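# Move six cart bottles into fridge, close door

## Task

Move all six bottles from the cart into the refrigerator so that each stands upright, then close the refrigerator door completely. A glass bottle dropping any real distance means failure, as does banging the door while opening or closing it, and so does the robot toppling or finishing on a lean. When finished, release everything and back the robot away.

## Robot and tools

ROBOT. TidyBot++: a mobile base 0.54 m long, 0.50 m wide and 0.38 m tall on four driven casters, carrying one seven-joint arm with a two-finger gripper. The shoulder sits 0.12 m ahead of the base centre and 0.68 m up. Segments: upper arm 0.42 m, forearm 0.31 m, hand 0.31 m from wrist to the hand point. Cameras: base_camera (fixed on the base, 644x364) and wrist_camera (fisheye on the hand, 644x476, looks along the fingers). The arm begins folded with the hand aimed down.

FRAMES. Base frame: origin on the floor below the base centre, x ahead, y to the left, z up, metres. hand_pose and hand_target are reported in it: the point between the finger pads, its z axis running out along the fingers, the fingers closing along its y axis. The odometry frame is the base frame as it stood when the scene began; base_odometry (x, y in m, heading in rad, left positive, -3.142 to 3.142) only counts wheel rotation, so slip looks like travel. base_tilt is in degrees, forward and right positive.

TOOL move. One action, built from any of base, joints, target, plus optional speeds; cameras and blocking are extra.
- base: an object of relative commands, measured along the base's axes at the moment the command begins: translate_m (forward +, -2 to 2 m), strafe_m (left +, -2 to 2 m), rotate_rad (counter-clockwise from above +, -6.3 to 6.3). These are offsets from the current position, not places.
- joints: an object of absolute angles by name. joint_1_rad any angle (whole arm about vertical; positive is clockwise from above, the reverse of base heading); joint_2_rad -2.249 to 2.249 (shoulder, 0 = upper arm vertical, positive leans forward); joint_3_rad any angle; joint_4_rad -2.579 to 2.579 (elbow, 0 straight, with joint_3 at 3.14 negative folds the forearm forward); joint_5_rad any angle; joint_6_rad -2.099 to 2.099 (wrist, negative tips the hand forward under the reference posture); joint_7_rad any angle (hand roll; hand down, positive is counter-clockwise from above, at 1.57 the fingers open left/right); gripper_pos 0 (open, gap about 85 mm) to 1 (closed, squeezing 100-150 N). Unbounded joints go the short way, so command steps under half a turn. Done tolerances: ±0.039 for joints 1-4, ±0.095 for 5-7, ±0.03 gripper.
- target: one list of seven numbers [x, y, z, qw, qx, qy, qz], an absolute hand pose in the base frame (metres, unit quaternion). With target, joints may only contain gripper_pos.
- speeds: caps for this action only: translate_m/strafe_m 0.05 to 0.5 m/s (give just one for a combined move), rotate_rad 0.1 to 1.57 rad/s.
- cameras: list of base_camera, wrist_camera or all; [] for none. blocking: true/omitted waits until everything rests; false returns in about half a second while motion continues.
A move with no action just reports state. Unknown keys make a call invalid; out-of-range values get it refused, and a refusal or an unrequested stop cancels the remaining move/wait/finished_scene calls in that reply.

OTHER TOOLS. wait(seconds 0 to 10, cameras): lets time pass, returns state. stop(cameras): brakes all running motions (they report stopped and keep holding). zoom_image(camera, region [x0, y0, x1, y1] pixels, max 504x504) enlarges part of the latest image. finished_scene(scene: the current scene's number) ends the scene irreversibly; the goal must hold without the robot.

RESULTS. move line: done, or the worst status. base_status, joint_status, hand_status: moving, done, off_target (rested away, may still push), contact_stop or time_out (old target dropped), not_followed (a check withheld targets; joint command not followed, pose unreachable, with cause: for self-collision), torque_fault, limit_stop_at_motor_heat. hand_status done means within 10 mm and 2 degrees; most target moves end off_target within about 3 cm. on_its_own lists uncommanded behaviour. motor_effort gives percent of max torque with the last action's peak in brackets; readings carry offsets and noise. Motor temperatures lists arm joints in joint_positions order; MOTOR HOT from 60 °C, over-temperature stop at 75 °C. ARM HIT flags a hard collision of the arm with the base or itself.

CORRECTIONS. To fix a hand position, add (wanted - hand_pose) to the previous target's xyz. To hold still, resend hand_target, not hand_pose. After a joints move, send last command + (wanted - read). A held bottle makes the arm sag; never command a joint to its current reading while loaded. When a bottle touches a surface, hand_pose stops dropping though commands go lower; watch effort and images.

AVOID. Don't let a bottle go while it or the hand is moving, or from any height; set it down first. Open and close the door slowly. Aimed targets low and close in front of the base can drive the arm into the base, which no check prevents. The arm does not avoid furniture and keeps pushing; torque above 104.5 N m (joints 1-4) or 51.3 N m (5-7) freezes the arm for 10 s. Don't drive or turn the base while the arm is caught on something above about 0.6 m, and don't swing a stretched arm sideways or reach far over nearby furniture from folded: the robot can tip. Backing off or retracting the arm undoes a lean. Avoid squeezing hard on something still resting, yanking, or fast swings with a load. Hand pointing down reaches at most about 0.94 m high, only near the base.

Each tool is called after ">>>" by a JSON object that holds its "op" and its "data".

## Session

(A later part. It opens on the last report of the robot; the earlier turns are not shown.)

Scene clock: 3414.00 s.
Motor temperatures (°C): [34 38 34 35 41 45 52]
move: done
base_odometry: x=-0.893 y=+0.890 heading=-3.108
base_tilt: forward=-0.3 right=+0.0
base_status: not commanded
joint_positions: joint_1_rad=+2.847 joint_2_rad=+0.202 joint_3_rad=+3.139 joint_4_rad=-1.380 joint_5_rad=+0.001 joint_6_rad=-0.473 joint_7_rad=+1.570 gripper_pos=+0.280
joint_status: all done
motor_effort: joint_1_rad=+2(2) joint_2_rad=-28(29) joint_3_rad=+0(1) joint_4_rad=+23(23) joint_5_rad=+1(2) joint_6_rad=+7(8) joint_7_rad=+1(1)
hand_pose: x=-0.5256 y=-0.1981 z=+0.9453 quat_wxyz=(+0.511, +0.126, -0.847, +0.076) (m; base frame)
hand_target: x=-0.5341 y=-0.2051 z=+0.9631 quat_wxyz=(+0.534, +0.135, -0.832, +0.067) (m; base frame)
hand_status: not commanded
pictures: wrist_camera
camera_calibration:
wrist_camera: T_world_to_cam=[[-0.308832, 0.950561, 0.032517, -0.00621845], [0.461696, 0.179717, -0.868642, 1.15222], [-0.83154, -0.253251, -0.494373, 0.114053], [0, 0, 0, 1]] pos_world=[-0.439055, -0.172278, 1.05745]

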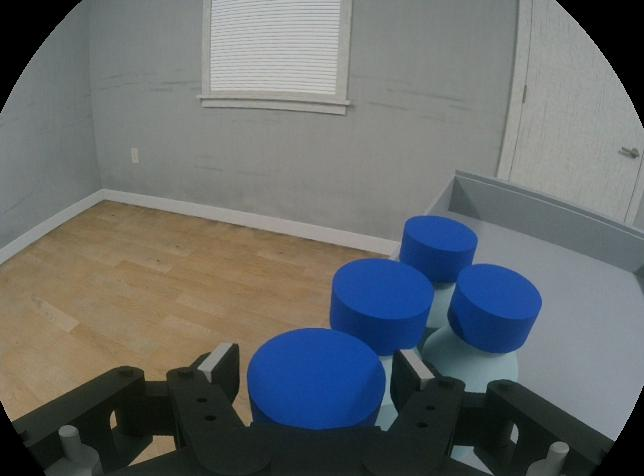

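>>> {"op": "move", "data": {"joints": {"gripper_pos": 0.55}, "cameras": []}}

>>> {"op": "move", "data": {"joints": {"joint_2_rad": 0.07, "joint_6_rad": -0.53}, "cameras": ["wrist_camera"]}}

Scene clock: 3422.43 s.
Motor temperatures (°C): [34 38 34 35 41 45 52]
move: off_target
base_odometry: x=-0.893 y=+0.890 heading=-3.108
base_tilt: forward=-0.3 right=+0.1
base_status: not commanded
joint_positions: joint_1_rad=+2.847 joint_2_rad=+0.203 joint_3_rad=+3.139 joint_4_rad=-1.379 joint_5_rad=+0.001 joint_6_rad=-0.473 joint_7_rad=+1.570 gripper_pos=+0.438
joint_status: gripper_pos off_target (ended at +0.438, target +0.550)
motor_effort: joint_1_rad=+2(3) joint_2_rad=-27(28) joint_3_rad=-1(2) joint_4_rad=+23(24) joint_5_rad=+1(1) joint_6_rad=+7(9) joint_7_rad=+1(1)
hand_pose: x=-0.5258 y=-0.1982 z=+0.9458 quat_wxyz=(+0.511, +0.127, -0.847, +0.076) (m; base frame)
hand_target: x=-0.5341 y=-0.2051 z=+0.9631 quat_wxyz=(+0.534, +0.135, -0.832, +0.067) (m; base frame)
hand_status: not commanded
pictures: none
No camera images: "cameras" was empty.

Scene clock: 3423.63 s.
Motor temperatures (°C): [34 38 34 35 41 45 52]
move: off_target
base_odometry: x=-0.893 y=+0.890 heading=-3.108
base_tilt: forward=-0.3 right=+0.0
base_status: not commanded
joint_positions: joint_1_rad=+2.847 joint_2_rad=+0.158 joint_3_rad=+3.142 joint_4_rad=-1.387 joint_5_rad=+0.011 joint_6_rad=-0.515 joint_7_rad=+1.570 gripper_pos=+0.438
joint_status: joint_2_rad off_target (ended at +0.158, target +0.070); the others done
motor_effort: joint_1_rad=-1(2) joint_2_rad=-36(39) joint_3_rad=-4(4) joint_4_rad=+29(29) joint_5_rad=-2(2) joint_6_rad=+9(11) joint_7_rad=+1(1)
hand_pose: x=-0.5084 y=-0.1893 z=+0.9588 quat_wxyz=(+0.510, +0.128, -0.848, +0.070) (m; base frame)
hand_target: x=-0.4815 y=-0.1864 z=+1.0284 quat_wxyz=(+0.554, +0.130, -0.820, +0.069) (m; base frame)
hand_status: not commanded
pictures: wrist_camera
camera_calibration:
wrist_camera: T_world_to_cam=[[-0.305878, 0.951072, 0.0435999, -0.018689], [0.463716, 0.18882, -0.865629, 1.15428], [-0.831508, -0.244559, -0.498783, 0.143171], [0, 0, 0, 1]] pos_world=[-0.421928, -0.165164, 1.07141]

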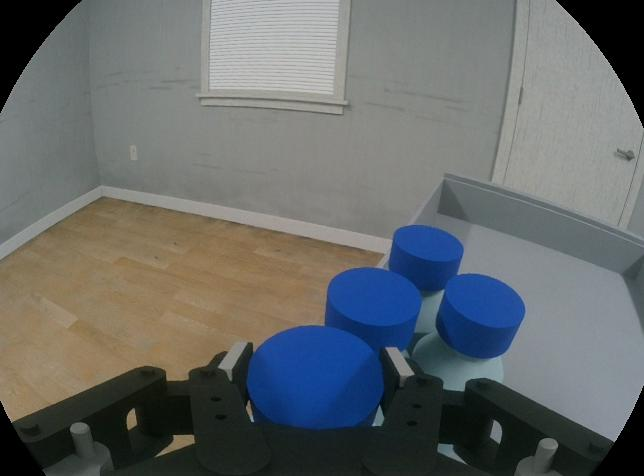

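>>> {"op": "move", "data": {"joints": {"joint_2_rad": -0.06, "joint_6_rad": -0.65}, "cameras": ["wrist_camera"]}}

Scene clock: 3429.50 s.
Motor temperatures (°C): [34 38 34 35 41 45 52]
move: done
base_odometry: x=-0.893 y=+0.890 heading=-3.108
base_tilt: forward=-0.4 right=+0.0
base_status: not commanded
joint_positions: joint_1_rad=+2.843 joint_2_rad=-0.032 joint_3_rad=+3.143 joint_4_rad=-1.386 joint_5_rad=+0.013 joint_6_rad=-0.639 joint_7_rad=+1.570 gripper_pos=+0.438
joint_status: all done
motor_effort: joint_1_rad=+2(2) joint_2_rad=-24(39) joint_3_rad=+0(4) joint_4_rad=+28(29) joint_5_rad=+0(2) joint_6_rad=+11(12) joint_7_rad=+1(1)
hand_pose: x=-0.4336 y=-0.1681 z=+1.0421 quat_wxyz=(+0.538, +0.126, -0.830, +0.075) (m; base frame)
hand_target: x=-0.4231 y=-0.1656 z=+1.0716 quat_wxyz=(+0.558, +0.126, -0.817, +0.068) (m; base frame)
hand_status: not commanded
pictures: wrist_camera
camera_calibration:
wrist_camera: T_world_to_cam=[[-0.304782, 0.951325, 0.0457088, -0.0212897], [0.406488, 0.173331, -0.897064, 1.19298], [-0.861322, -0.254829, -0.43953, 0.175717], [0, 0, 0, 1]] pos_world=[-0.340071, -0.141749, 1.14838]

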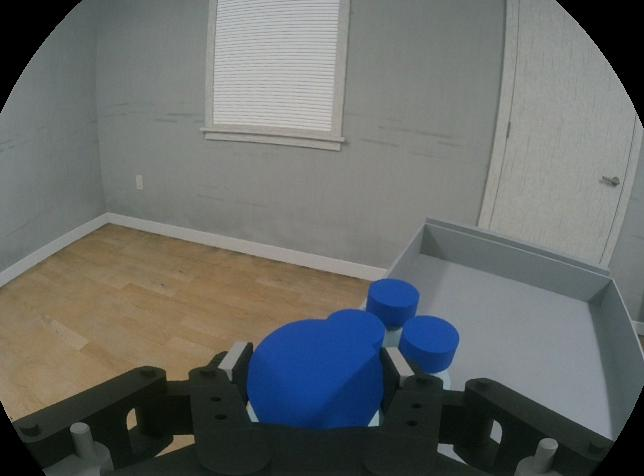

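>>> {"op": "move", "data": {"base": {"translate_m": 0.14}, "speeds": {"translate_m": 0.15}, "joints": {"joint_1_rad": -1.7, "joint_2_rad": -0.27, "joint_4_rad": -1.26, "joint_5_rad": 0.03, "joint_6_rad": -0.97, "joint_7_rad": 1.54}, "cameras": []}}

>>> {"op": "move", "data": {"base": {"translate_m": 0.14}, "speeds": {"translate_m": 0.15}, "joints": {"joint_1_rad": 0.203, "joint_2_rad": -0.29, "joint_4_rad": -1.24, "joint_5_rad": 0.03, "joint_6_rad": -0.99, "joint_7_rad": 1.54}, "cameras": ["wrist_camera"]}}

Scene clock: 3461.47 s.
Motor temperatures (°C): [34 38 34 35 41 45 52]
move: off_target
base_odometry: x=-1.033 y=+0.886 heading=-3.108
base_tilt: forward=-0.3 right=+0.1
base_status: done
joint_positions: joint_1_rad=+4.567 joint_2_rad=-0.225 joint_3_rad=+3.143 joint_4_rad=-1.311 joint_5_rad=+0.013 joint_6_rad=-0.956 joint_7_rad=+1.570 gripper_pos=+0.438
joint_status: joint_2_rad off_target (ended at -0.225, target -0.270); joint_4_rad off_target (ended at -1.311, target -1.260); the others done
motor_effort: joint_1_rad=+2(4) joint_2_rad=-14(27) joint_3_rad=+1(2) joint_4_rad=+26(30) joint_5_rad=+1(2) joint_6_rad=+11(12) joint_7_rad=+1(2)
hand_pose: x=+0.0549 y=+0.4572 z=+1.0975 quat_wxyz=(+0.391, -0.558, -0.645, -0.347) (m; base frame)
hand_target: x=+0.0679 y=+0.4356 z=+1.1418 quat_wxyz=(+0.414, -0.557, -0.616, -0.372) (m; base frame)
hand_status: not commanded
pictures: none
No camera images: "cameras" was empty.

Scene clock: 3464.50 s.
Motor temperatures (°C): [34 38 34 35 41 45 52]
move: off_target
base_odometry: x=-1.173 y=+0.881 heading=-3.109
base_tilt: forward=-0.3 right=+0.0
base_status: done
joint_positions: joint_1_rad=+6.470 joint_2_rad=-0.245 joint_3_rad=+3.138 joint_4_rad=-1.290 joint_5_rad=+0.012 joint_6_rad=-0.977 joint_7_rad=+1.569 gripper_pos=+0.438
joint_status: joint_2_rad off_target (ended at -0.245, target -0.290); joint_4_rad off_target (ended at -1.290, target -1.240); the others done
motor_effort: joint_1_rad=+2(5) joint_2_rad=-13(17) joint_3_rad=+0(3) joint_4_rad=+25(27) joint_5_rad=+1(4) joint_6_rad=+11(13) joint_7_rad=+1(3)
hand_pose: x=+0.5613 y=-0.0834 z=+1.1119 quat_wxyz=(-0.054, -0.844, +0.078, -0.528) (m; base frame)
hand_target: x=+0.5348 y=-0.0913 z=+1.1556 quat_wxyz=(-0.063, -0.819, +0.096, -0.562) (m; base frame)
hand_status: not commanded
pictures: wrist_camera
camera_calibration:
wrist_camera: T_world_to_cam=[[-0.172133, -0.98415, 0.0426413, -0.0342672], [-0.465224, 0.0430618, -0.884145, 1.30058], [0.868295, -0.172028, -0.465263, 0.14952], [0, 0, 0, 1]] pos_world=[0.469335, -0.0640078, 1.22093]

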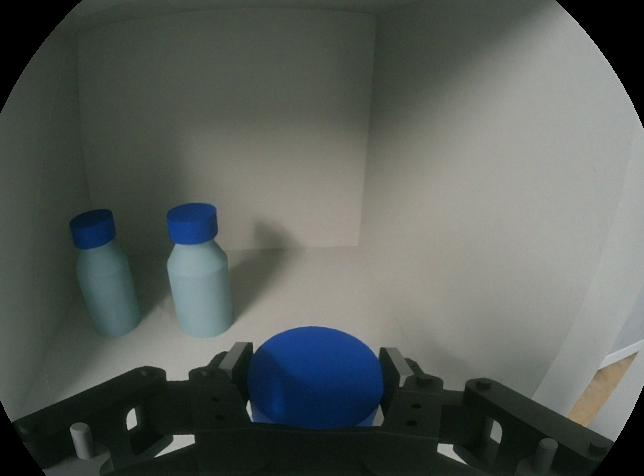

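>>> {"op": "move", "data": {"joints": {"joint_2_rad": 0.4, "joint_4_rad": -0.54, "joint_6_rad": -1.07}, "cameras": ["wrist_camera"]}}

Scene clock: 3478.90 s.
Motor temperatures (°C): [34 38 34 36 41 45 52]
move: off_target
base_odometry: x=-1.173 y=+0.881 heading=-3.109
base_tilt: forward=-0.2 right=+0.0
base_status: not commanded
joint_positions: joint_1_rad=+6.470 joint_2_rad=+0.429 joint_3_rad=+3.138 joint_4_rad=-0.589 joint_5_rad=+0.012 joint_6_rad=-1.056 joint_7_rad=+1.569 gripper_pos=+0.438
joint_status: joint_4_rad off_target (ended at -0.589, target -0.540); the others done
motor_effort: joint_1_rad=+2(3) joint_2_rad=-39(41) joint_3_rad=+0(2) joint_4_rad=+25(27) joint_5_rad=+0(2) joint_6_rad=+11(13) joint_7_rad=+1(1)
hand_pose: x=+0.8217 y=-0.1329 z=+1.0797 quat_wxyz=(-0.051, -0.857, +0.080, -0.506) (m; base frame)
hand_target: x=+0.8028 y=-0.1470 z=+1.1225 quat_wxyz=(-0.060, -0.838, +0.099, -0.533) (m; base frame)
hand_status: not commanded
pictures: wrist_camera
camera_calibration:
wrist_camera: T_world_to_cam=[[-0.171082, -0.984468, 0.039417, -0.034249], [-0.50853, 0.0539653, -0.859352, 1.40567], [0.843877, -0.167064, -0.509864, -0.031171], [0, 0, 0, 1]] pos_world=[0.735271, -0.114782, 1.19343]

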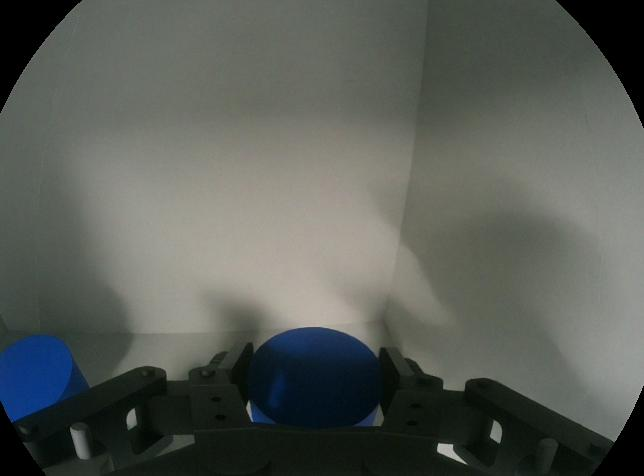

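>>> {"op": "move", "data": {"joints": {"joint_2_rad": 0.375, "joint_4_rad": -0.61, "joint_6_rad": -0.995}, "cameras": []}}

Scene clock: 3490.57 s.
Motor temperatures (°C): [34 38 34 36 41 45 52]
move: off_target
base_odometry: x=-1.173 y=+0.881 heading=-3.109
base_tilt: forward=-0.2 right=+0.1
base_status: not commanded
joint_positions: joint_1_rad=+6.470 joint_2_rad=+0.417 joint_3_rad=+3.138 joint_4_rad=-0.618 joint_5_rad=+0.012 joint_6_rad=-1.030 joint_7_rad=+1.569 gripper_pos=+0.438
joint_status: joint_2_rad off_target (ended at +0.417, target +0.375); the others done
motor_effort: joint_1_rad=+2(2) joint_2_rad=-36(39) joint_3_rad=+0(2) joint_4_rad=+23(25) joint_5_rad=+1(1) joint_6_rad=+10(12) joint_7_rad=+1(1)
hand_pose: x=+0.8214 y=-0.1328 z=+1.0790 quat_wxyz=(-0.052, -0.855, +0.080, -0.510) (m; base frame)
hand_target: x=+0.8050 y=-0.1470 z=+1.1234 quat_wxyz=(-0.061, -0.830, +0.097, -0.545) (m; base frame)
hand_status: not commanded
pictures: none
No camera images: "cameras" was empty.

>>> {"op": "move", "data": {"joints": {"joint_2_rad": 0.368, "joint_4_rad": -0.645, "joint_6_rad": -0.965}, "cameras": []}}

Scene clock: 3502.47 s.
Motor temperatures (°C): [34 39 34 36 41 45 52]
move: done
base_odometry: x=-1.173 y=+0.881 heading=-3.109
base_tilt: forward=-0.1 right=+0.0
base_status: not commanded
joint_positions: joint_1_rad=+6.470 joint_2_rad=+0.406 joint_3_rad=+3.138 joint_4_rad=-0.645 joint_5_rad=+0.012 joint_6_rad=-1.006 joint_7_rad=+1.569 gripper_pos=+0.438
joint_status: all done
motor_effort: joint_1_rad=+2(2) joint_2_rad=-35(37) joint_3_rad=-1(1) joint_4_rad=+22(24) joint_5_rad=+1(2) joint_6_rad=+8(10) joint_7_rad=+1(1)
hand_pose: x=+0.8209 y=-0.1326 z=+1.0789 quat_wxyz=(-0.052, -0.853, +0.079, -0.513) (m; base frame)
hand_target: x=+0.8073 y=-0.1473 z=+1.1176 quat_wxyz=(-0.062, -0.830, +0.097, -0.546) (m; base frame)
hand_status: not commanded
pictures: none
No camera images: "cameras" was empty.

>>> {"op": "move", "data": {"joints": {"joint_2_rad": 0.366, "joint_4_rad": -0.665, "joint_6_rad": -0.95}, "cameras": ["wrist_camera"]}}

Scene clock: 3510.67 s.
Motor temperatures (°C): [34 39 34 36 41 45 52]
move: done
base_odometry: x=-1.173 y=+0.881 heading=-3.109
base_tilt: forward=-0.2 right=+0.0
base_status: not commanded
joint_positions: joint_1_rad=+6.470 joint_2_rad=+0.400 joint_3_rad=+3.138 joint_4_rad=-0.661 joint_5_rad=+0.012 joint_6_rad=-0.991 joint_7_rad=+1.569 gripper_pos=+0.438
joint_status: all done
motor_effort: joint_1_rad=+2(2) joint_2_rad=-33(34) joint_3_rad=+0(2) joint_4_rad=+22(23) joint_5_rad=+0(1) joint_6_rad=+9(10) joint_7_rad=+1(1)
hand_pose: x=+0.8207 y=-0.1325 z=+1.0788 quat_wxyz=(-0.052, -0.852, +0.079, -0.516) (m; base frame)
hand_target: x=+0.8091 y=-0.1476 z=+1.1122 quat_wxyz=(-0.061, -0.831, +0.096, -0.545) (m; base frame)
hand_status: not commanded
pictures: wrist_camera
camera_calibration:
wrist_camera: T_world_to_cam=[[-0.171275, -0.984406, 0.0401321, -0.0346221], [-0.490298, 0.0498329, -0.870129, 1.40052], [0.85456, -0.168708, -0.491188, -0.0598509], [0, 0, 0, 1]] pos_world=[0.731889, -0.113971, 1.19062]

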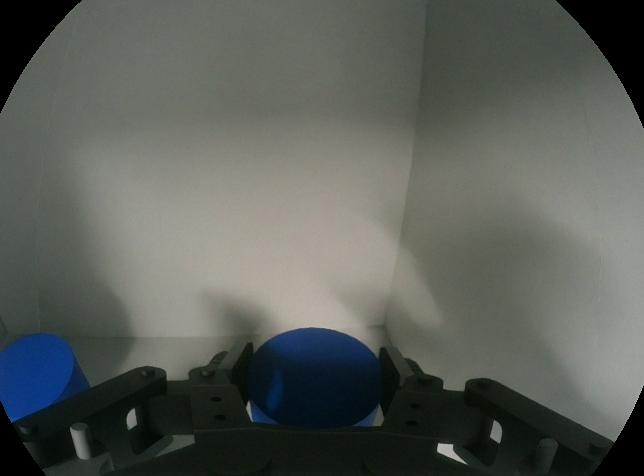

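Contact confirmed. Release.

>>> {"op": "move", "data": {"joints": {"gripper_pos": 0.36}, "cameras": ["wrist_camera"]}}

>>> {"op": "move", "data": {"joints": {"gripper_pos": 0.2, "joint_2_rad": 0.35, "joint_4_rad": -0.67, "joint_6_rad": -0.95}, "cameras": []}}

>>> {"op": "move", "data": {"joints": {"joint_2_rad": 0.22, "joint_4_rad": -0.82, "joint_6_rad": -0.96}, "cameras": ["wrist_camera"]}}

Scene clock: 3517.87 s.
Motor temperatures (°C): [34 39 34 36 41 45 52]
move: done
base_odometry: x=-1.173 y=+0.881 heading=-3.109
base_tilt: forward=-0.3 right=+0.0
base_status: not commanded
joint_positions: joint_1_rad=+6.470 joint_2_rad=+0.395 joint_3_rad=+3.138 joint_4_rad=-0.661 joint_5_rad=+0.012 joint_6_rad=-0.985 joint_7_rad=+1.569 gripper_pos=+0.360
joint_status: all done
motor_effort: joint_1_rad=+2(3) joint_2_rad=-32(35) joint_3_rad=+0(1) joint_4_rad=+21(23) joint_5_rad=+0(1) joint_6_rad=+6(9) joint_7_rad=+1(1)
hand_pose: x=+0.8195 y=-0.1323 z=+1.0841 quat_wxyz=(-0.053, -0.849, +0.079, -0.520) (m; base frame)
hand_target: x=+0.8091 y=-0.1476 z=+1.1122 quat_wxyz=(-0.061, -0.831, +0.096, -0.545) (m; base frame)
hand_status: not commanded
pictures: wrist_camera
camera_calibration:
wrist_camera: T_world_to_cam=[[-0.171686, -0.984327, 0.0403069, -0.0346651], [-0.480818, 0.0480134, -0.875505, 1.4023], [0.859848, -0.169692, -0.481525, -0.0711203], [0, 0, 0, 1]] pos_world=[0.729453, -0.11352, 1.19487]

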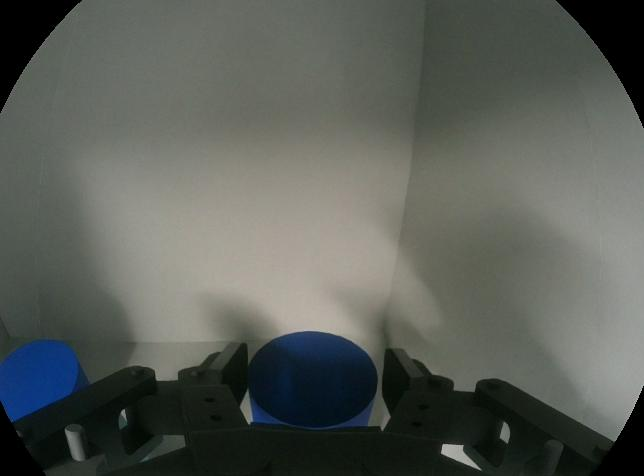

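Scene clock: 3518.60 s.
Motor temperatures (°C): [34 39 34 36 41 45 52]
move: done
base_odometry: x=-1.173 y=+0.881 heading=-3.109
base_tilt: forward=-0.2 right=+0.0
base_status: not commanded
joint_positions: joint_1_rad=+6.470 joint_2_rad=+0.378 joint_3_rad=+3.138 joint_4_rad=-0.665 joint_5_rad=+0.012 joint_6_rad=-0.985 joint_7_rad=+1.569 gripper_pos=+0.200
joint_status: all done
motor_effort: joint_1_rad=+2(2) joint_2_rad=-32(34) joint_3_rad=-1(1) joint_4_rad=+21(21) joint_5_rad=+1(2) joint_6_rad=+7(8) joint_7_rad=+1(1)
hand_pose: x=+0.8127 y=-0.1310 z=+1.0944 quat_wxyz=(-0.053, -0.845, +0.079, -0.526) (m; base frame)
hand_target: x=+0.8024 y=-0.1462 z=+1.1207 quat_wxyz=(-0.062, -0.828, +0.096, -0.550) (m; base frame)
hand_status: not commanded
pictures: none
No camera images: "cameras" was empty.

Scene clock: 3519.97 s.
Motor temperatures (°C): [34 39 34 36 41 45 52]
move: done
base_odometry: x=-1.173 y=+0.881 heading=-3.109
base_tilt: forward=-0.2 right=-0.1
base_status: not commanded
joint_positions: joint_1_rad=+6.470 joint_2_rad=+0.236 joint_3_rad=+3.138 joint_4_rad=-0.809 joint_5_rad=+0.012 joint_6_rad=-0.985 joint_7_rad=+1.569 gripper_pos=+0.200
joint_status: all done
motor_effort: joint_1_rad=+2(2) joint_2_rad=-27(33) joint_3_rad=+0(1) joint_4_rad=+21(22) joint_5_rad=+1(2) joint_6_rad=+7(9) joint_7_rad=+1(1)
hand_pose: x=+0.7571 y=-0.1204 z=+1.1104 quat_wxyz=(-0.053, -0.846, +0.079, -0.525) (m; base frame)
hand_target: x=+0.7506 y=-0.1356 z=+1.1221 quat_wxyz=(-0.061, -0.836, +0.097, -0.537) (m; base frame)
hand_status: not commanded
pictures: wrist_camera
camera_calibration:
wrist_camera: T_world_to_cam=[[-0.171938, -0.984257, 0.0409188, -0.0352229], [-0.472104, 0.0458721, -0.880349, 1.39327], [0.864613, -0.170684, -0.472559, -0.0164824], [0, 0, 0, 1]] pos_world=[0.665962, -0.101394, 1.22021]

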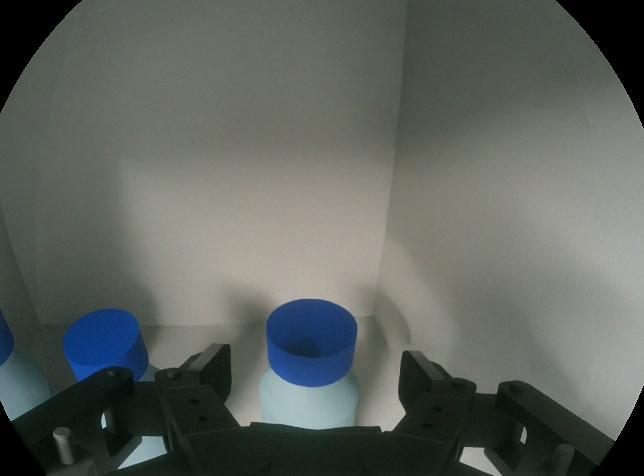

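>>> {"op": "move", "data": {"joints": {"joint_2_rad": -0.2, "joint_4_rad": -1.22, "joint_6_rad": -1.0}, "cameras": ["wrist_camera"]}}

>>> {"op": "move", "data": {"base": {"translate_m": -0.28}, "speeds": {"translate_m": 0.25}, "joints": {"joint_1_rad": -2.8, "joint_2_rad": -0.2, "joint_4_rad": -1.3, "joint_5_rad": 0.04, "joint_6_rad": -0.85, "joint_7_rad": 1.54}, "cameras": ["wrist_camera"]}}

Scene clock: 3627.00 s.
Motor temperatures (°C): [34 39 33 35 41 45 52]
move: done
base_odometry: x=-1.173 y=+0.881 heading=-3.109
base_tilt: forward=-0.3 right=+0.0
base_status: not commanded
joint_positions: joint_1_rad=+6.470 joint_2_rad=-0.194 joint_3_rad=+3.138 joint_4_rad=-1.207 joint_5_rad=+0.012 joint_6_rad=-0.985 joint_7_rad=+1.569 gripper_pos=+0.200
joint_status: all done
motor_effort: joint_1_rad=+2(2) joint_2_rad=-12(29) joint_3_rad=+0(1) joint_4_rad=+21(22) joint_5_rad=+1(2) joint_6_rad=+7(8) joint_7_rad=+1(1)
hand_pose: x=+0.5799 y=-0.0869 z=+1.1321 quat_wxyz=(-0.055, -0.837, +0.077, -0.538) (m; base frame)
hand_target: x=+0.5729 y=-0.0992 z=+1.1236 quat_wxyz=(-0.060, -0.841, +0.098, -0.529) (m; base frame)
hand_status: not commanded
pictures: wrist_camera
camera_calibration:
wrist_camera: T_world_to_cam=[[-0.173238, -0.983956, 0.0426626, -0.034774], [-0.443912, 0.0393418, -0.895206, 1.32708], [0.879165, -0.174022, -0.443605, 0.111259], [0, 0, 0, 1]] pos_world=[0.485266, -0.0670642, 1.23884]

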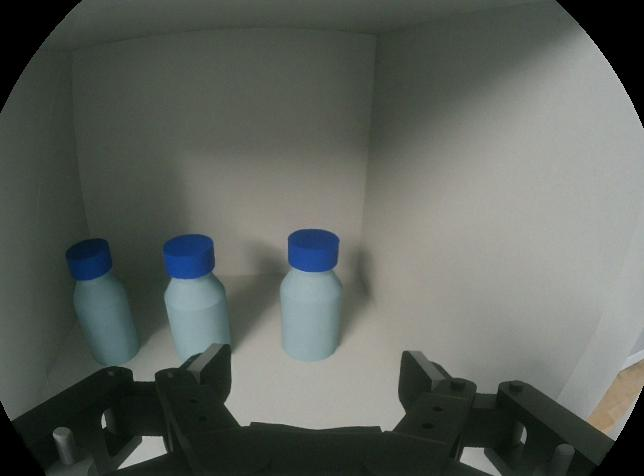

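Scene clock: 3630.83 s.
Motor temperatures (°C): [34 39 33 35 41 45 52]
move: done
base_odometry: x=-0.893 y=+0.891 heading=-3.109
base_tilt: forward=-0.2 right=+0.0
base_status: done
joint_positions: joint_1_rad=+3.500 joint_2_rad=-0.191 joint_3_rad=+3.139 joint_4_rad=-1.287 joint_5_rad=+0.012 joint_6_rad=-0.892 joint_7_rad=+1.569 gripper_pos=+0.200
joint_status: all done
motor_effort: joint_1_rad=+2(4) joint_2_rad=-12(15) joint_3_rad=+0(2) joint_4_rad=+22(22) joint_5_rad=+1(2) joint_6_rad=+7(9) joint_7_rad=+1(2)
hand_pose: x=-0.3345 y=+0.1697 z=+1.1125 quat_wxyz=(+0.536, -0.148, -0.825, -0.102) (m; base frame)
hand_target: x=-0.3362 y=+0.1694 z=+1.1217 quat_wxyz=(+0.551, -0.150, -0.814, -0.106) (m; base frame)
hand_status: not commanded
pictures: wrist_camera
camera_calibration:
wrist_camera: T_world_to_cam=[[0.338817, 0.93986, 0.0432082, -0.0957166], [0.422439, -0.110932, -0.899577, 1.21369], [-0.840683, 0.323045, -0.434619, 0.281454], [0, 0, 0, 1]] pos_world=[-0.243665, 0.133675, 1.21827]

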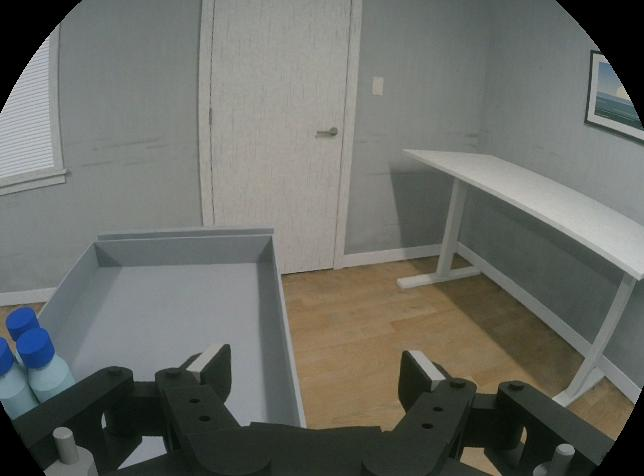

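>>> {"op": "move", "data": {"joints": {"joint_1_rad": -2.834, "joint_2_rad": 0.6, "joint_4_rad": -0.59, "joint_5_rad": -1.04, "joint_6_rad": -1.505, "joint_7_rad": 2.70, "gripper_pos": 0.28}, "cameras": ["wrist_camera"]}}

>>> {"op": "zoom_image", "data": {"camera": "wrist_camera", "region": [150, 200, 470, 476]}}

Scene clock: 3639.07 s.
Motor temperatures (°C): [34 39 33 35 41 45 52]
move: done
base_odometry: x=-0.893 y=+0.891 heading=-3.109
base_tilt: forward=-0.3 right=+0.0
base_status: not commanded
joint_positions: joint_1_rad=+3.467 joint_2_rad=+0.602 joint_3_rad=+3.138 joint_4_rad=-0.614 joint_5_rad=-0.977 joint_6_rad=-1.463 joint_7_rad=+2.655 gripper_pos=+0.280
joint_status: all done
motor_effort: joint_1_rad=+2(4) joint_2_rad=-37(39) joint_3_rad=-4(4) joint_4_rad=+18(22) joint_5_rad=-6(7) joint_6_rad=+4(8) joint_7_rad=+1(2)
hand_pose: x=-0.5547 y=-0.0458 z=+0.9880 quat_wxyz=(+0.456, +0.373, -0.776, +0.225) (m; base frame)
hand_target: x=-0.5405 y=-0.0733 z=+1.0080 quat_wxyz=(+0.468, +0.410, -0.744, +0.244) (m; base frame)
hand_status: not commanded
pictures: wrist_camera
camera_calibration:
wrist_camera: T_world_to_cam=[[-0.794933, 0.606238, 0.023597, -0.437906], [0.293584, 0.418418, -0.859497, 1.08404], [-0.530933, -0.676314, -0.510596, 0.312927], [0, 0, 0, 1]] pos_world=[-0.500221, 0.0235286, 1.10185]

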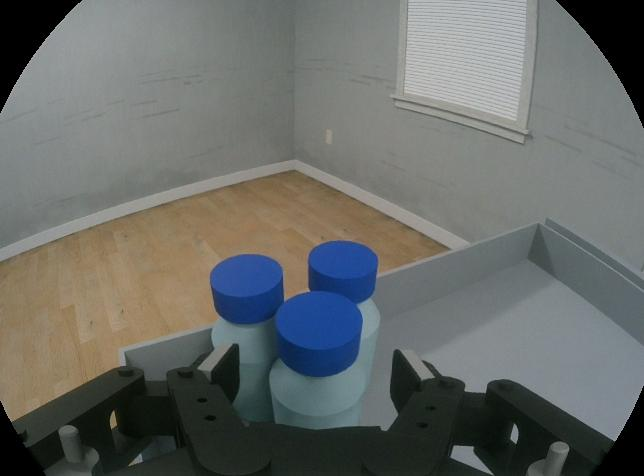

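Scaled by 1.575.

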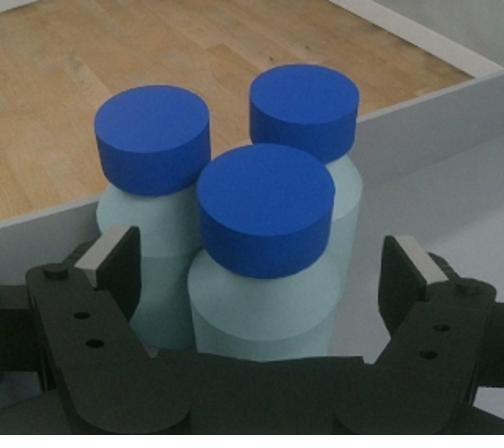

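>>> {"op": "move", "data": {"base": {"translate_m": -0.04}, "speeds": {"translate_m": 0.1}, "joints": {"joint_1_rad": -2.73, "joint_2_rad": 0.718, "joint_4_rad": -0.345, "joint_5_rad": -1.15, "joint_6_rad": -1.763, "joint_7_rad": 2.719}, "cameras": ["wrist_camera", "base_camera"]}}

>>> {"op": "zoom_image", "data": {"camera": "wrist_camera", "region": [150, 200, 470, 476]}}

Scene clock: 3845.87 s.
Motor temperatures (°C): [33 40 33 35 41 45 52]
move: done
base_odometry: x=-0.853 y=+0.892 heading=-3.109
base_tilt: forward=-0.3 right=-0.1
base_status: done
joint_positions: joint_1_rad=+3.544 joint_2_rad=+0.714 joint_3_rad=+3.138 joint_4_rad=-0.368 joint_5_rad=-1.089 joint_6_rad=-1.721 joint_7_rad=+2.676 gripper_pos=+0.280
joint_status: all done
motor_effort: joint_1_rad=+2(4) joint_2_rad=-38(40) joint_3_rad=-4(5) joint_4_rad=+16(19) joint_5_rad=-5(7) joint_6_rad=+3(4) joint_7_rad=+1(2)
hand_pose: x=-0.5205 y=-0.0264 z=+1.0002 quat_wxyz=(+0.442, +0.443, -0.735, +0.261) (m; base frame)
hand_target: x=-0.5061 y=-0.0330 z=+1.0141 quat_wxyz=(+0.453, +0.473, -0.706, +0.271) (m; base frame)
hand_status: not commanded
pictures: base_camera, wrist_camera
camera_calibration:
wrist_camera: T_world_to_cam=[[-0.890192, 0.453797, 0.0403371, -0.493154], [0.196874, 0.463016, -0.864209, 1.03188], [-0.410852, -0.76137, -0.501514, 0.401578], [0, 0, 0, 1]] pos_world=[-0.477163, 0.0517642, 1.11305]

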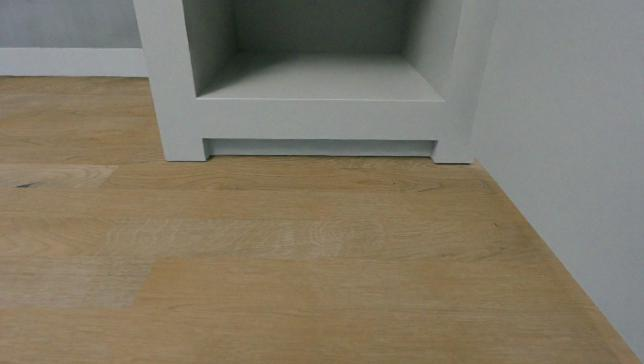

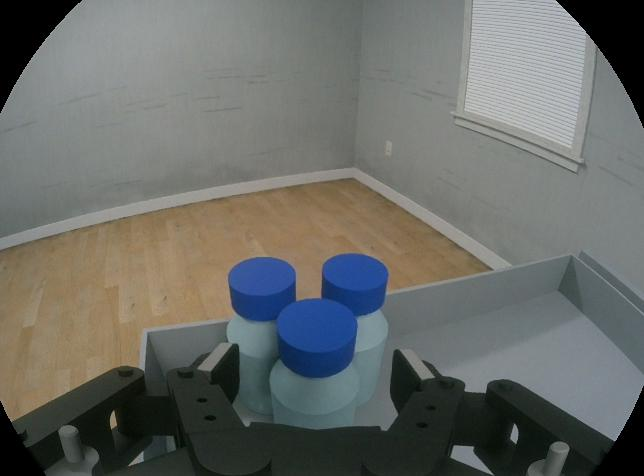

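Scaled by 1.575.

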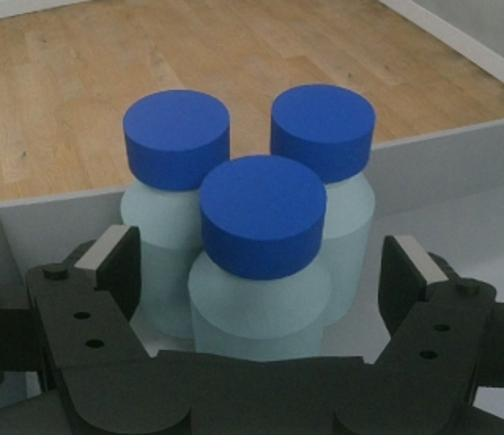

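>>> {"op": "move", "data": {"joints": {"joint_1_rad": -2.838, "joint_2_rad": 0.7, "joint_4_rad": -0.497, "joint_5_rad": -1.01, "joint_6_rad": -1.568, "joint_7_rad": 2.773, "gripper_pos": 0.32}, "cameras": ["wrist_camera"]}}

>>> {"op": "zoom_image", "data": {"camera": "wrist_camera", "region": [150, 200, 470, 476]}}

Scene clock: 3903.63 s.
Motor temperatures (°C): [33 40 33 35 41 45 52]
move: done
base_odometry: x=-0.853 y=+0.892 heading=-3.109
base_tilt: forward=-0.2 right=+0.0
base_status: not commanded
joint_positions: joint_1_rad=+3.451 joint_2_rad=+0.715 joint_3_rad=+3.138 joint_4_rad=-0.488 joint_5_rad=-1.056 joint_6_rad=-1.607 joint_7_rad=+2.729 gripper_pos=+0.320
joint_status: all done
motor_effort: joint_1_rad=+2(5) joint_2_rad=-39(42) joint_3_rad=-3(5) joint_4_rad=+18(19) joint_5_rad=-7(7) joint_6_rad=+2(4) joint_7_rad=+1(2)
hand_pose: x=-0.5478 y=-0.0733 z=+0.9663 quat_wxyz=(+0.436, +0.443, -0.734, +0.272) (m; base frame)
hand_target: x=-0.5563 y=-0.0664 z=+0.9651 quat_wxyz=(+0.445, +0.454, -0.735, +0.236) (m; base frame)
hand_status: not commanded
pictures: wrist_camera
camera_calibration:
wrist_camera: T_world_to_cam=[[-0.896737, 0.442113, 0.0199992, -0.479543], [0.205207, 0.455409, -0.86631, 1.03569], [-0.392114, -0.772748, -0.499107, 0.344833], [0, 0, 0, 1]] pos_world=[-0.50734, 0.00681992, 1.07892]

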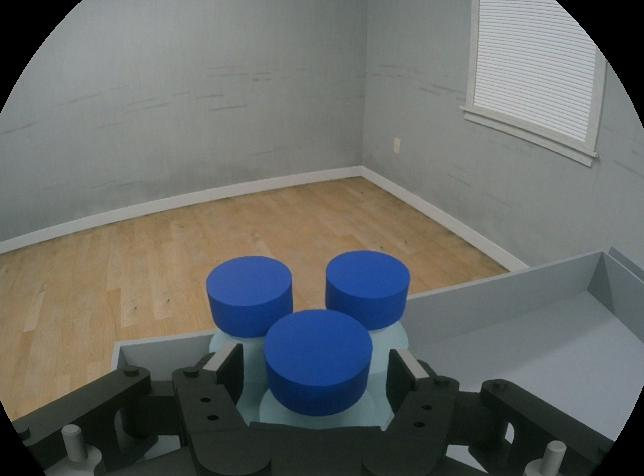

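Scaled by 1.575.

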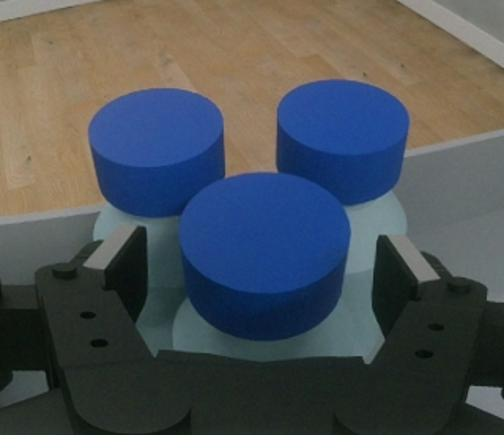

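>>> {"op": "move", "data": {"cameras": ["wrist_camera"]}}

Scene clock: 3950.90 s.
Motor temperatures (°C): [33 41 33 35 41 45 52]
base_odometry: x=-0.853 y=+0.892 heading=-3.109
base_tilt: forward=-0.2 right=+0.0
base_status: not commanded
joint_positions: joint_1_rad=+3.451 joint_2_rad=+0.715 joint_3_rad=+3.138 joint_4_rad=-0.488 joint_5_rad=-1.056 joint_6_rad=-1.607 joint_7_rad=+2.730 gripper_pos=+0.320
joint_status: all done
motor_effort: joint_1_rad=+2(5) joint_2_rad=-39(42) joint_3_rad=-4(5) joint_4_rad=+17(19) joint_5_rad=-7(7) joint_6_rad=+2(4) joint_7_rad=+1(2)
hand_pose: x=-0.5478 y=-0.0733 z=+0.9663 quat_wxyz=(+0.437, +0.444, -0.734, +0.272) (m; base frame)
hand_target: x=-0.5563 y=-0.0664 z=+0.9651 quat_wxyz=(+0.445, +0.454, -0.735, +0.236) (m; base frame)
hand_status: not commanded
pictures: wrist_camera
camera_calibration:
wrist_camera: T_world_to_cam=[[-0.896913, 0.441712, 0.0209388, -0.480595], [0.204272, 0.455849, -0.866299, 1.0352], [-0.3922, -0.772718, -0.499086, 0.344768], [0, 0, 0, 1]] pos_world=[-0.507297, 0.00679694, 1.07893]

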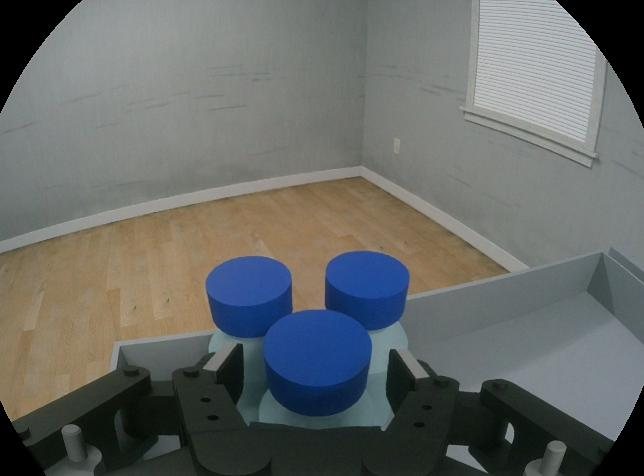

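>>> {"op": "move", "data": {"joints": {"joint_1_rad": -2.894, "joint_2_rad": 0.690, "joint_4_rad": -0.576, "joint_5_rad": -0.98, "joint_6_rad": -1.487, "joint_7_rad": 2.807}, "cameras": ["wrist_camera"]}}

>>> {"op": "zoom_image", "data": {"camera": "wrist_camera", "region": [150, 200, 470, 476]}}

Scene clock: 3957.87 s.
Motor temperatures (°C): [33 41 33 35 41 45 52]
move: done
base_odometry: x=-0.853 y=+0.892 heading=-3.109
base_tilt: forward=-0.3 right=+0.0
base_status: not commanded
joint_positions: joint_1_rad=+3.398 joint_2_rad=+0.713 joint_3_rad=+3.138 joint_4_rad=-0.568 joint_5_rad=-1.037 joint_6_rad=-1.528 joint_7_rad=+2.764 gripper_pos=+0.320
joint_status: all done
motor_effort: joint_1_rad=+2(4) joint_2_rad=-39(41) joint_3_rad=-4(5) joint_4_rad=+18(19) joint_5_rad=-6(7) joint_6_rad=+3(4) joint_7_rad=+1(2)
hand_pose: x=-0.5623 y=-0.1006 z=+0.9432 quat_wxyz=(+0.434, +0.442, -0.736, +0.274) (m; base frame)
hand_target: x=-0.5689 y=-0.0936 z=+0.9442 quat_wxyz=(+0.442, +0.457, -0.737, +0.230) (m; base frame)
hand_status: not commanded
pictures: wrist_camera
camera_calibration:
wrist_camera: T_world_to_cam=[[-0.896295, 0.443264, 0.0131404, -0.473221], [0.21217, 0.454657, -0.865027, 1.03374], [-0.38941, -0.772531, -0.501554, 0.310322], [0, 0, 0, 1]] pos_world=[-0.522632, -0.0205031, 1.05608]

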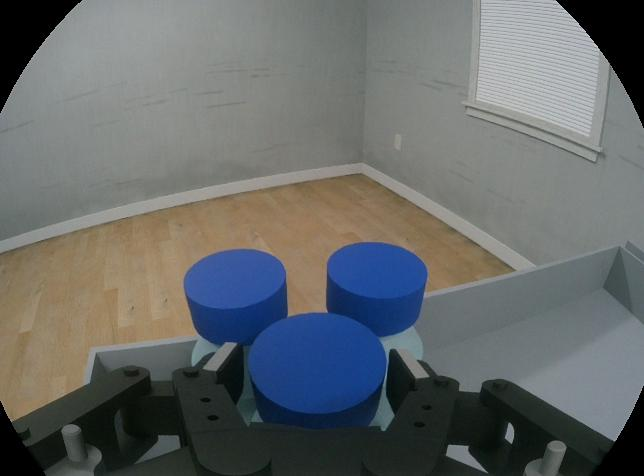

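Scaled by 1.575.

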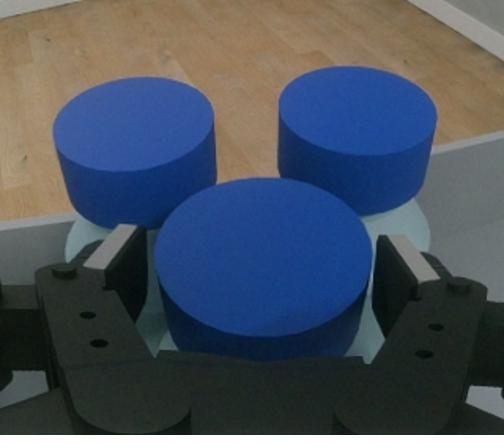

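>>> {"op": "move", "data": {"joints": {"gripper_pos": 0.55}, "cameras": ["wrist_camera"]}}

>>> {"op": "zoom_image", "data": {"camera": "wrist_camera", "region": [150, 200, 470, 476]}}

Scene clock: 3976.00 s.
Motor temperatures (°C): [33 41 33 35 41 45 52]
move: off_target
base_odometry: x=-0.853 y=+0.892 heading=-3.109
base_tilt: forward=-0.3 right=+0.0
base_status: not commanded
joint_positions: joint_1_rad=+3.398 joint_2_rad=+0.712 joint_3_rad=+3.138 joint_4_rad=-0.568 joint_5_rad=-1.036 joint_6_rad=-1.526 joint_7_rad=+2.764 gripper_pos=+0.439
joint_status: gripper_pos off_target (ended at +0.439, target +0.550)
motor_effort: joint_1_rad=+1(2) joint_2_rad=-39(40) joint_3_rad=-4(6) joint_4_rad=+18(19) joint_5_rad=-7(7) joint_6_rad=+3(4) joint_7_rad=+1(2)
hand_pose: x=-0.5628 y=-0.1002 z=+0.9438 quat_wxyz=(+0.435, +0.442, -0.736, +0.273) (m; base frame)
hand_target: x=-0.5689 y=-0.0936 z=+0.9442 quat_wxyz=(+0.442, +0.457, -0.737, +0.230) (m; base frame)
hand_status: not commanded
pictures: wrist_camera
camera_calibration:
wrist_camera: T_world_to_cam=[[-0.89527, 0.445253, 0.0155134, -0.475334], [0.211252, 0.454906, -0.86512, 1.03375], [-0.392255, -0.771239, -0.501325, 0.309018], [0, 0, 0, 1]] pos_world=[-0.52272, -0.0202878, 1.05661]

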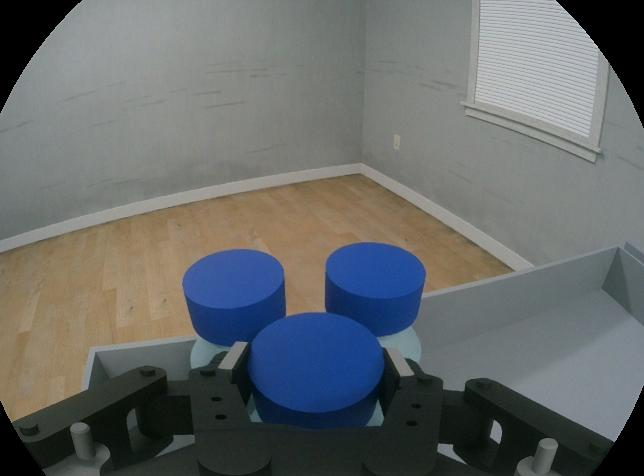

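Scaled by 1.575.

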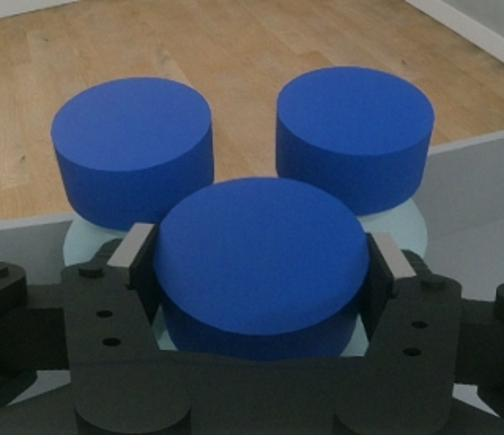

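>>> {"op": "move", "data": {"joints": {"joint_1_rad": -2.856, "joint_2_rad": 0.680, "joint_4_rad": -0.433, "joint_6_rad": -1.607, "joint_7_rad": 2.665}, "cameras": ["wrist_camera"]}}

Scene clock: 4115.27 s.
Motor temperatures (°C): [33 42 33 34 41 45 52]
move: done
base_odometry: x=-0.853 y=+0.892 heading=-3.109
base_tilt: forward=-0.3 right=-0.1
base_status: not commanded
joint_positions: joint_1_rad=+3.413 joint_2_rad=+0.718 joint_3_rad=+3.138 joint_4_rad=-0.466 joint_5_rad=-1.012 joint_6_rad=-1.580 joint_7_rad=+2.704 gripper_pos=+0.439
joint_status: all done
motor_effort: joint_1_rad=+2(4) joint_2_rad=-44(46) joint_3_rad=-5(6) joint_4_rad=+20(22) joint_5_rad=-10(10) joint_6_rad=+4(5) joint_7_rad=+1(2)
hand_pose: x=-0.5561 y=-0.0882 z=+0.9643 quat_wxyz=(+0.433, +0.446, -0.740, +0.258) (m; base frame)
hand_target: x=-0.5420 y=-0.0769 z=+0.9880 quat_wxyz=(+0.433, +0.445, -0.748, +0.235) (m; base frame)
hand_status: not commanded
pictures: wrist_camera
camera_calibration:
wrist_camera: T_world_to_cam=[[-0.891178, 0.452187, 0.036459, -0.492314], [0.207849, 0.478423, -0.853177, 1.03328], [-0.403238, -0.752754, -0.520346, 0.345079], [0, 0, 0, 1]] pos_world=[-0.514357, -0.0119681, 1.07908]

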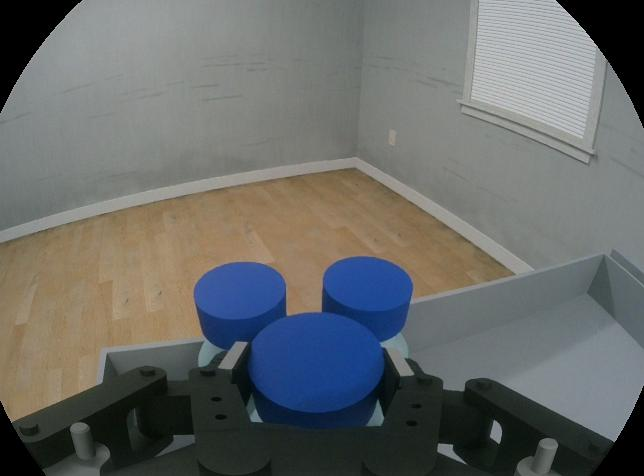

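>>> {"op": "move", "data": {"joints": {"joint_1_rad": -2.807, "joint_2_rad": 0.620, "joint_4_rad": -0.362, "joint_5_rad": -1.12, "joint_6_rad": -1.716, "joint_7_rad": 2.564}, "cameras": ["wrist_camera"]}}

Scene clock: 4154.97 s.
Motor temperatures (°C): [33 43 33 35 41 45 52]
move: done
base_odometry: x=-0.853 y=+0.892 heading=-3.109
base_tilt: forward=-0.3 right=-0.1
base_status: not commanded
joint_positions: joint_1_rad=+3.466 joint_2_rad=+0.655 joint_3_rad=+3.139 joint_4_rad=-0.391 joint_5_rad=-1.065 joint_6_rad=-1.689 joint_7_rad=+2.606 gripper_pos=+0.439
joint_status: all done
motor_effort: joint_1_rad=+2(4) joint_2_rad=-40(47) joint_3_rad=-5(6) joint_4_rad=+19(22) joint_5_rad=-8(10) joint_6_rad=+5(6) joint_7_rad=+1(2)
hand_pose: x=-0.5089 y=-0.0759 z=+1.0258 quat_wxyz=(+0.439, +0.444, -0.734, +0.266) (m; base frame)
hand_target: x=-0.4849 y=-0.0852 z=+1.0627 quat_wxyz=(+0.452, +0.448, -0.720, +0.276) (m; base frame)
hand_status: not commanded
pictures: wrist_camera
camera_calibration:
wrist_camera: T_world_to_cam=[[-0.894036, 0.446892, 0.0314158, -0.45473], [0.200283, 0.461436, -0.864271, 1.07633], [-0.400732, -0.766397, -0.502045, 0.386802], [0, 0, 0, 1]] pos_world=[-0.467113, 0.00299972, 1.13872]

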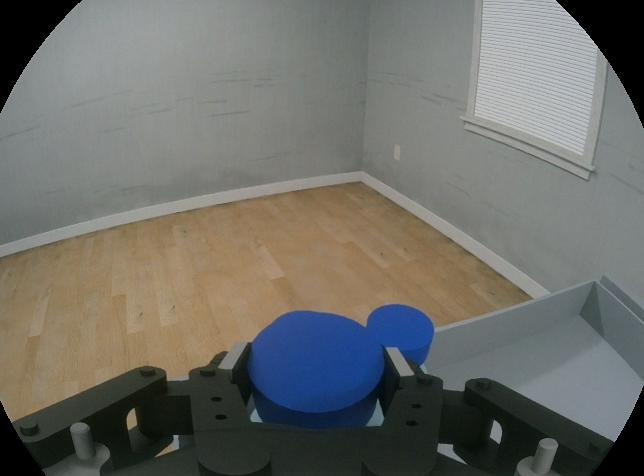

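>>> {"op": "move", "data": {"joints": {"joint_1_rad": -2.767, "joint_2_rad": 0.565, "joint_4_rad": -0.311, "joint_5_rad": -1.161, "joint_6_rad": -1.802, "joint_7_rad": 2.470}, "cameras": []}}

>>> {"op": "move", "data": {"base": {"translate_m": 0.10}, "speeds": {"translate_m": 0.15}, "joints": {"joint_1_rad": -2.387, "joint_2_rad": 0.265, "joint_4_rad": -0.67, "joint_5_rad": -0.73, "joint_6_rad": -1.345, "joint_7_rad": 2.224}, "cameras": ["wrist_camera"]}}

Scene clock: 4187.50 s.
Motor temperatures (°C): [33 43 33 35 41 45 52]
move: done
base_odometry: x=-0.853 y=+0.892 heading=-3.109
base_tilt: forward=-0.3 right=+0.0
base_status: not commanded
joint_positions: joint_1_rad=+3.505 joint_2_rad=+0.601 joint_3_rad=+3.139 joint_4_rad=-0.340 joint_5_rad=-1.089 joint_6_rad=-1.777 joint_7_rad=+2.511 gripper_pos=+0.439
joint_status: all done
motor_effort: joint_1_rad=+2(4) joint_2_rad=-37(44) joint_3_rad=-4(6) joint_4_rad=+18(20) joint_5_rad=-8(9) joint_6_rad=+5(7) joint_7_rad=+1(1)
hand_pose: x=-0.4664 y=-0.0681 z=+1.0631 quat_wxyz=(+0.430, +0.440, -0.741, +0.268) (m; base frame)
hand_target: x=-0.4380 y=-0.0812 z=+1.1005 quat_wxyz=(+0.446, +0.448, -0.722, +0.281) (m; base frame)
hand_status: not commanded
pictures: none
No camera images: "cameras" was empty.

Scene clock: 4189.37 s.
Motor temperatures (°C): [33 43 33 35 41 45 52]
move: off_target
base_odometry: x=-0.953 y=+0.889 heading=-3.110
base_tilt: forward=-0.3 right=+0.0
base_status: done
joint_positions: joint_1_rad=+3.892 joint_2_rad=+0.304 joint_3_rad=+3.146 joint_4_rad=-0.674 joint_5_rad=-0.776 joint_6_rad=-1.403 joint_7_rad=+2.268 gripper_pos=+0.439
joint_status: joint_2_rad off_target (ended at +0.304, target +0.265); the others done
motor_effort: joint_1_rad=+2(6) joint_2_rad=-31(42) joint_3_rad=-2(6) joint_4_rad=+21(22) joint_5_rad=-7(9) joint_6_rad=+8(9) joint_7_rad=+1(2)
hand_pose: x=-0.4318 y=+0.2204 z=+1.1060 quat_wxyz=(+0.502, +0.055, -0.862, +0.048) (m; base frame)
hand_target: x=-0.4238 y=+0.2300 z=+1.1343 quat_wxyz=(+0.524, +0.030, -0.851, +0.014) (m; base frame)
hand_status: not commanded
pictures: wrist_camera
camera_calibration:
wrist_camera: T_world_to_cam=[[-0.162375, 0.986718, 0.00466641, -0.294193], [0.511825, 0.0882677, -0.854543, 1.19947], [-0.843605, -0.136368, -0.51936, 0.374219], [0, 0, 0, 1]] pos_world=[-0.345995, 0.235443, 1.22072]

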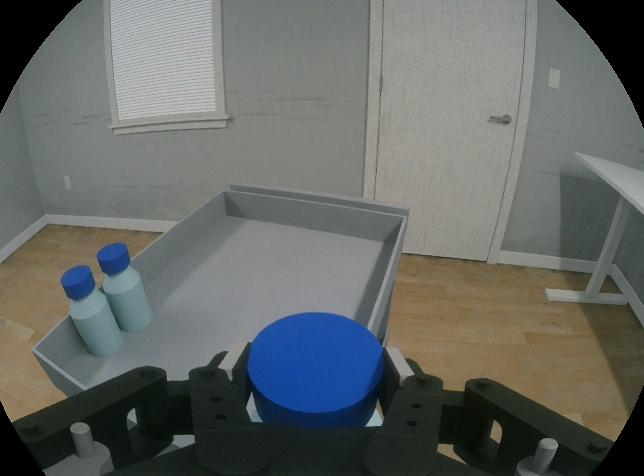

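>>> {"op": "move", "data": {"base": {"translate_m": 0.10}, "speeds": {"translate_m": 0.15}, "joints": {"joint_1_rad": -1.987, "joint_2_rad": -0.035, "joint_4_rad": -0.985, "joint_5_rad": -0.30, "joint_6_rad": -1.09, "joint_7_rad": 1.848}, "cameras": []}}

>>> {"op": "move", "data": {"base": {"translate_m": 0.12}, "speeds": {"translate_m": 0.15}, "joints": {"joint_1_rad": -1.6, "joint_2_rad": -0.27, "joint_4_rad": -1.26, "joint_5_rad": 0.04, "joint_6_rad": -0.95, "joint_7_rad": 1.53}, "cameras": ["wrist_camera"]}}

Scene clock: 4199.67 s.
Motor temperatures (°C): [33 43 33 35 41 45 52]
move: done
base_odometry: x=-1.053 y=+0.886 heading=-3.110
base_tilt: forward=-0.2 right=+0.0
base_status: done
joint_positions: joint_1_rad=+4.284 joint_2_rad=-0.002 joint_3_rad=+3.147 joint_4_rad=-0.993 joint_5_rad=-0.355 joint_6_rad=-1.152 joint_7_rad=+1.892 gripper_pos=+0.439
joint_status: all done
motor_effort: joint_1_rad=+2(6) joint_2_rad=-21(34) joint_3_rad=+0(5) joint_4_rad=+24(24) joint_5_rad=-3(6) joint_6_rad=+10(11) joint_7_rad=+1(2)
hand_pose: x=-0.1833 y=+0.4279 z=+1.1209 quat_wxyz=(+0.467, -0.334, -0.797, -0.185) (m; base frame)
hand_target: x=-0.1643 y=+0.4338 z=+1.1545 quat_wxyz=(+0.488, -0.348, -0.767, -0.227) (m; base frame)
hand_status: not commanded
pictures: none
No camera images: "cameras" was empty.

Scene clock: 4201.47 s.
Motor temperatures (°C): [33 43 33 35 41 45 52]
move: done
base_odometry: x=-1.173 y=+0.882 heading=-3.110
base_tilt: forward=-0.3 right=+0.0
base_status: done
joint_positions: joint_1_rad=+4.672 joint_2_rad=-0.238 joint_3_rad=+3.145 joint_4_rad=-1.269 joint_5_rad=-0.019 joint_6_rad=-1.015 joint_7_rad=+1.575 gripper_pos=+0.439
joint_status: all done
motor_effort: joint_1_rad=+2(5) joint_2_rad=-13(24) joint_3_rad=+0(4) joint_4_rad=+24(25) joint_5_rad=+1(3) joint_6_rad=+10(12) joint_7_rad=+1(2)
hand_pose: x=+0.0961 y=+0.4467 z=+1.1101 quat_wxyz=(+0.382, -0.591, -0.616, -0.355) (m; base frame)
hand_target: x=+0.1140 y=+0.4408 z=+1.1476 quat_wxyz=(+0.400, -0.586, -0.581, -0.400) (m; base frame)
hand_status: not commanded
pictures: wrist_camera
camera_calibration:
wrist_camera: T_world_to_cam=[[0.997597, 0.0666555, 0.0188841, -0.148024], [0.048845, -0.483419, -0.874026, 1.23424], [-0.0491297, 0.872848, -0.485513, 0.28775], [0, 0, 0, 1]] pos_world=[0.101519, 0.355359, 1.22126]

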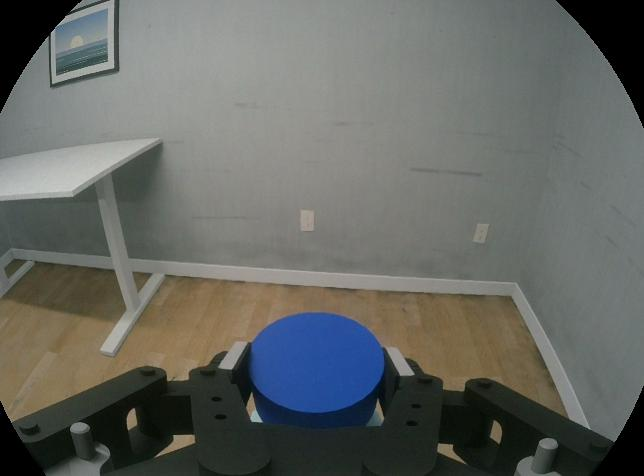

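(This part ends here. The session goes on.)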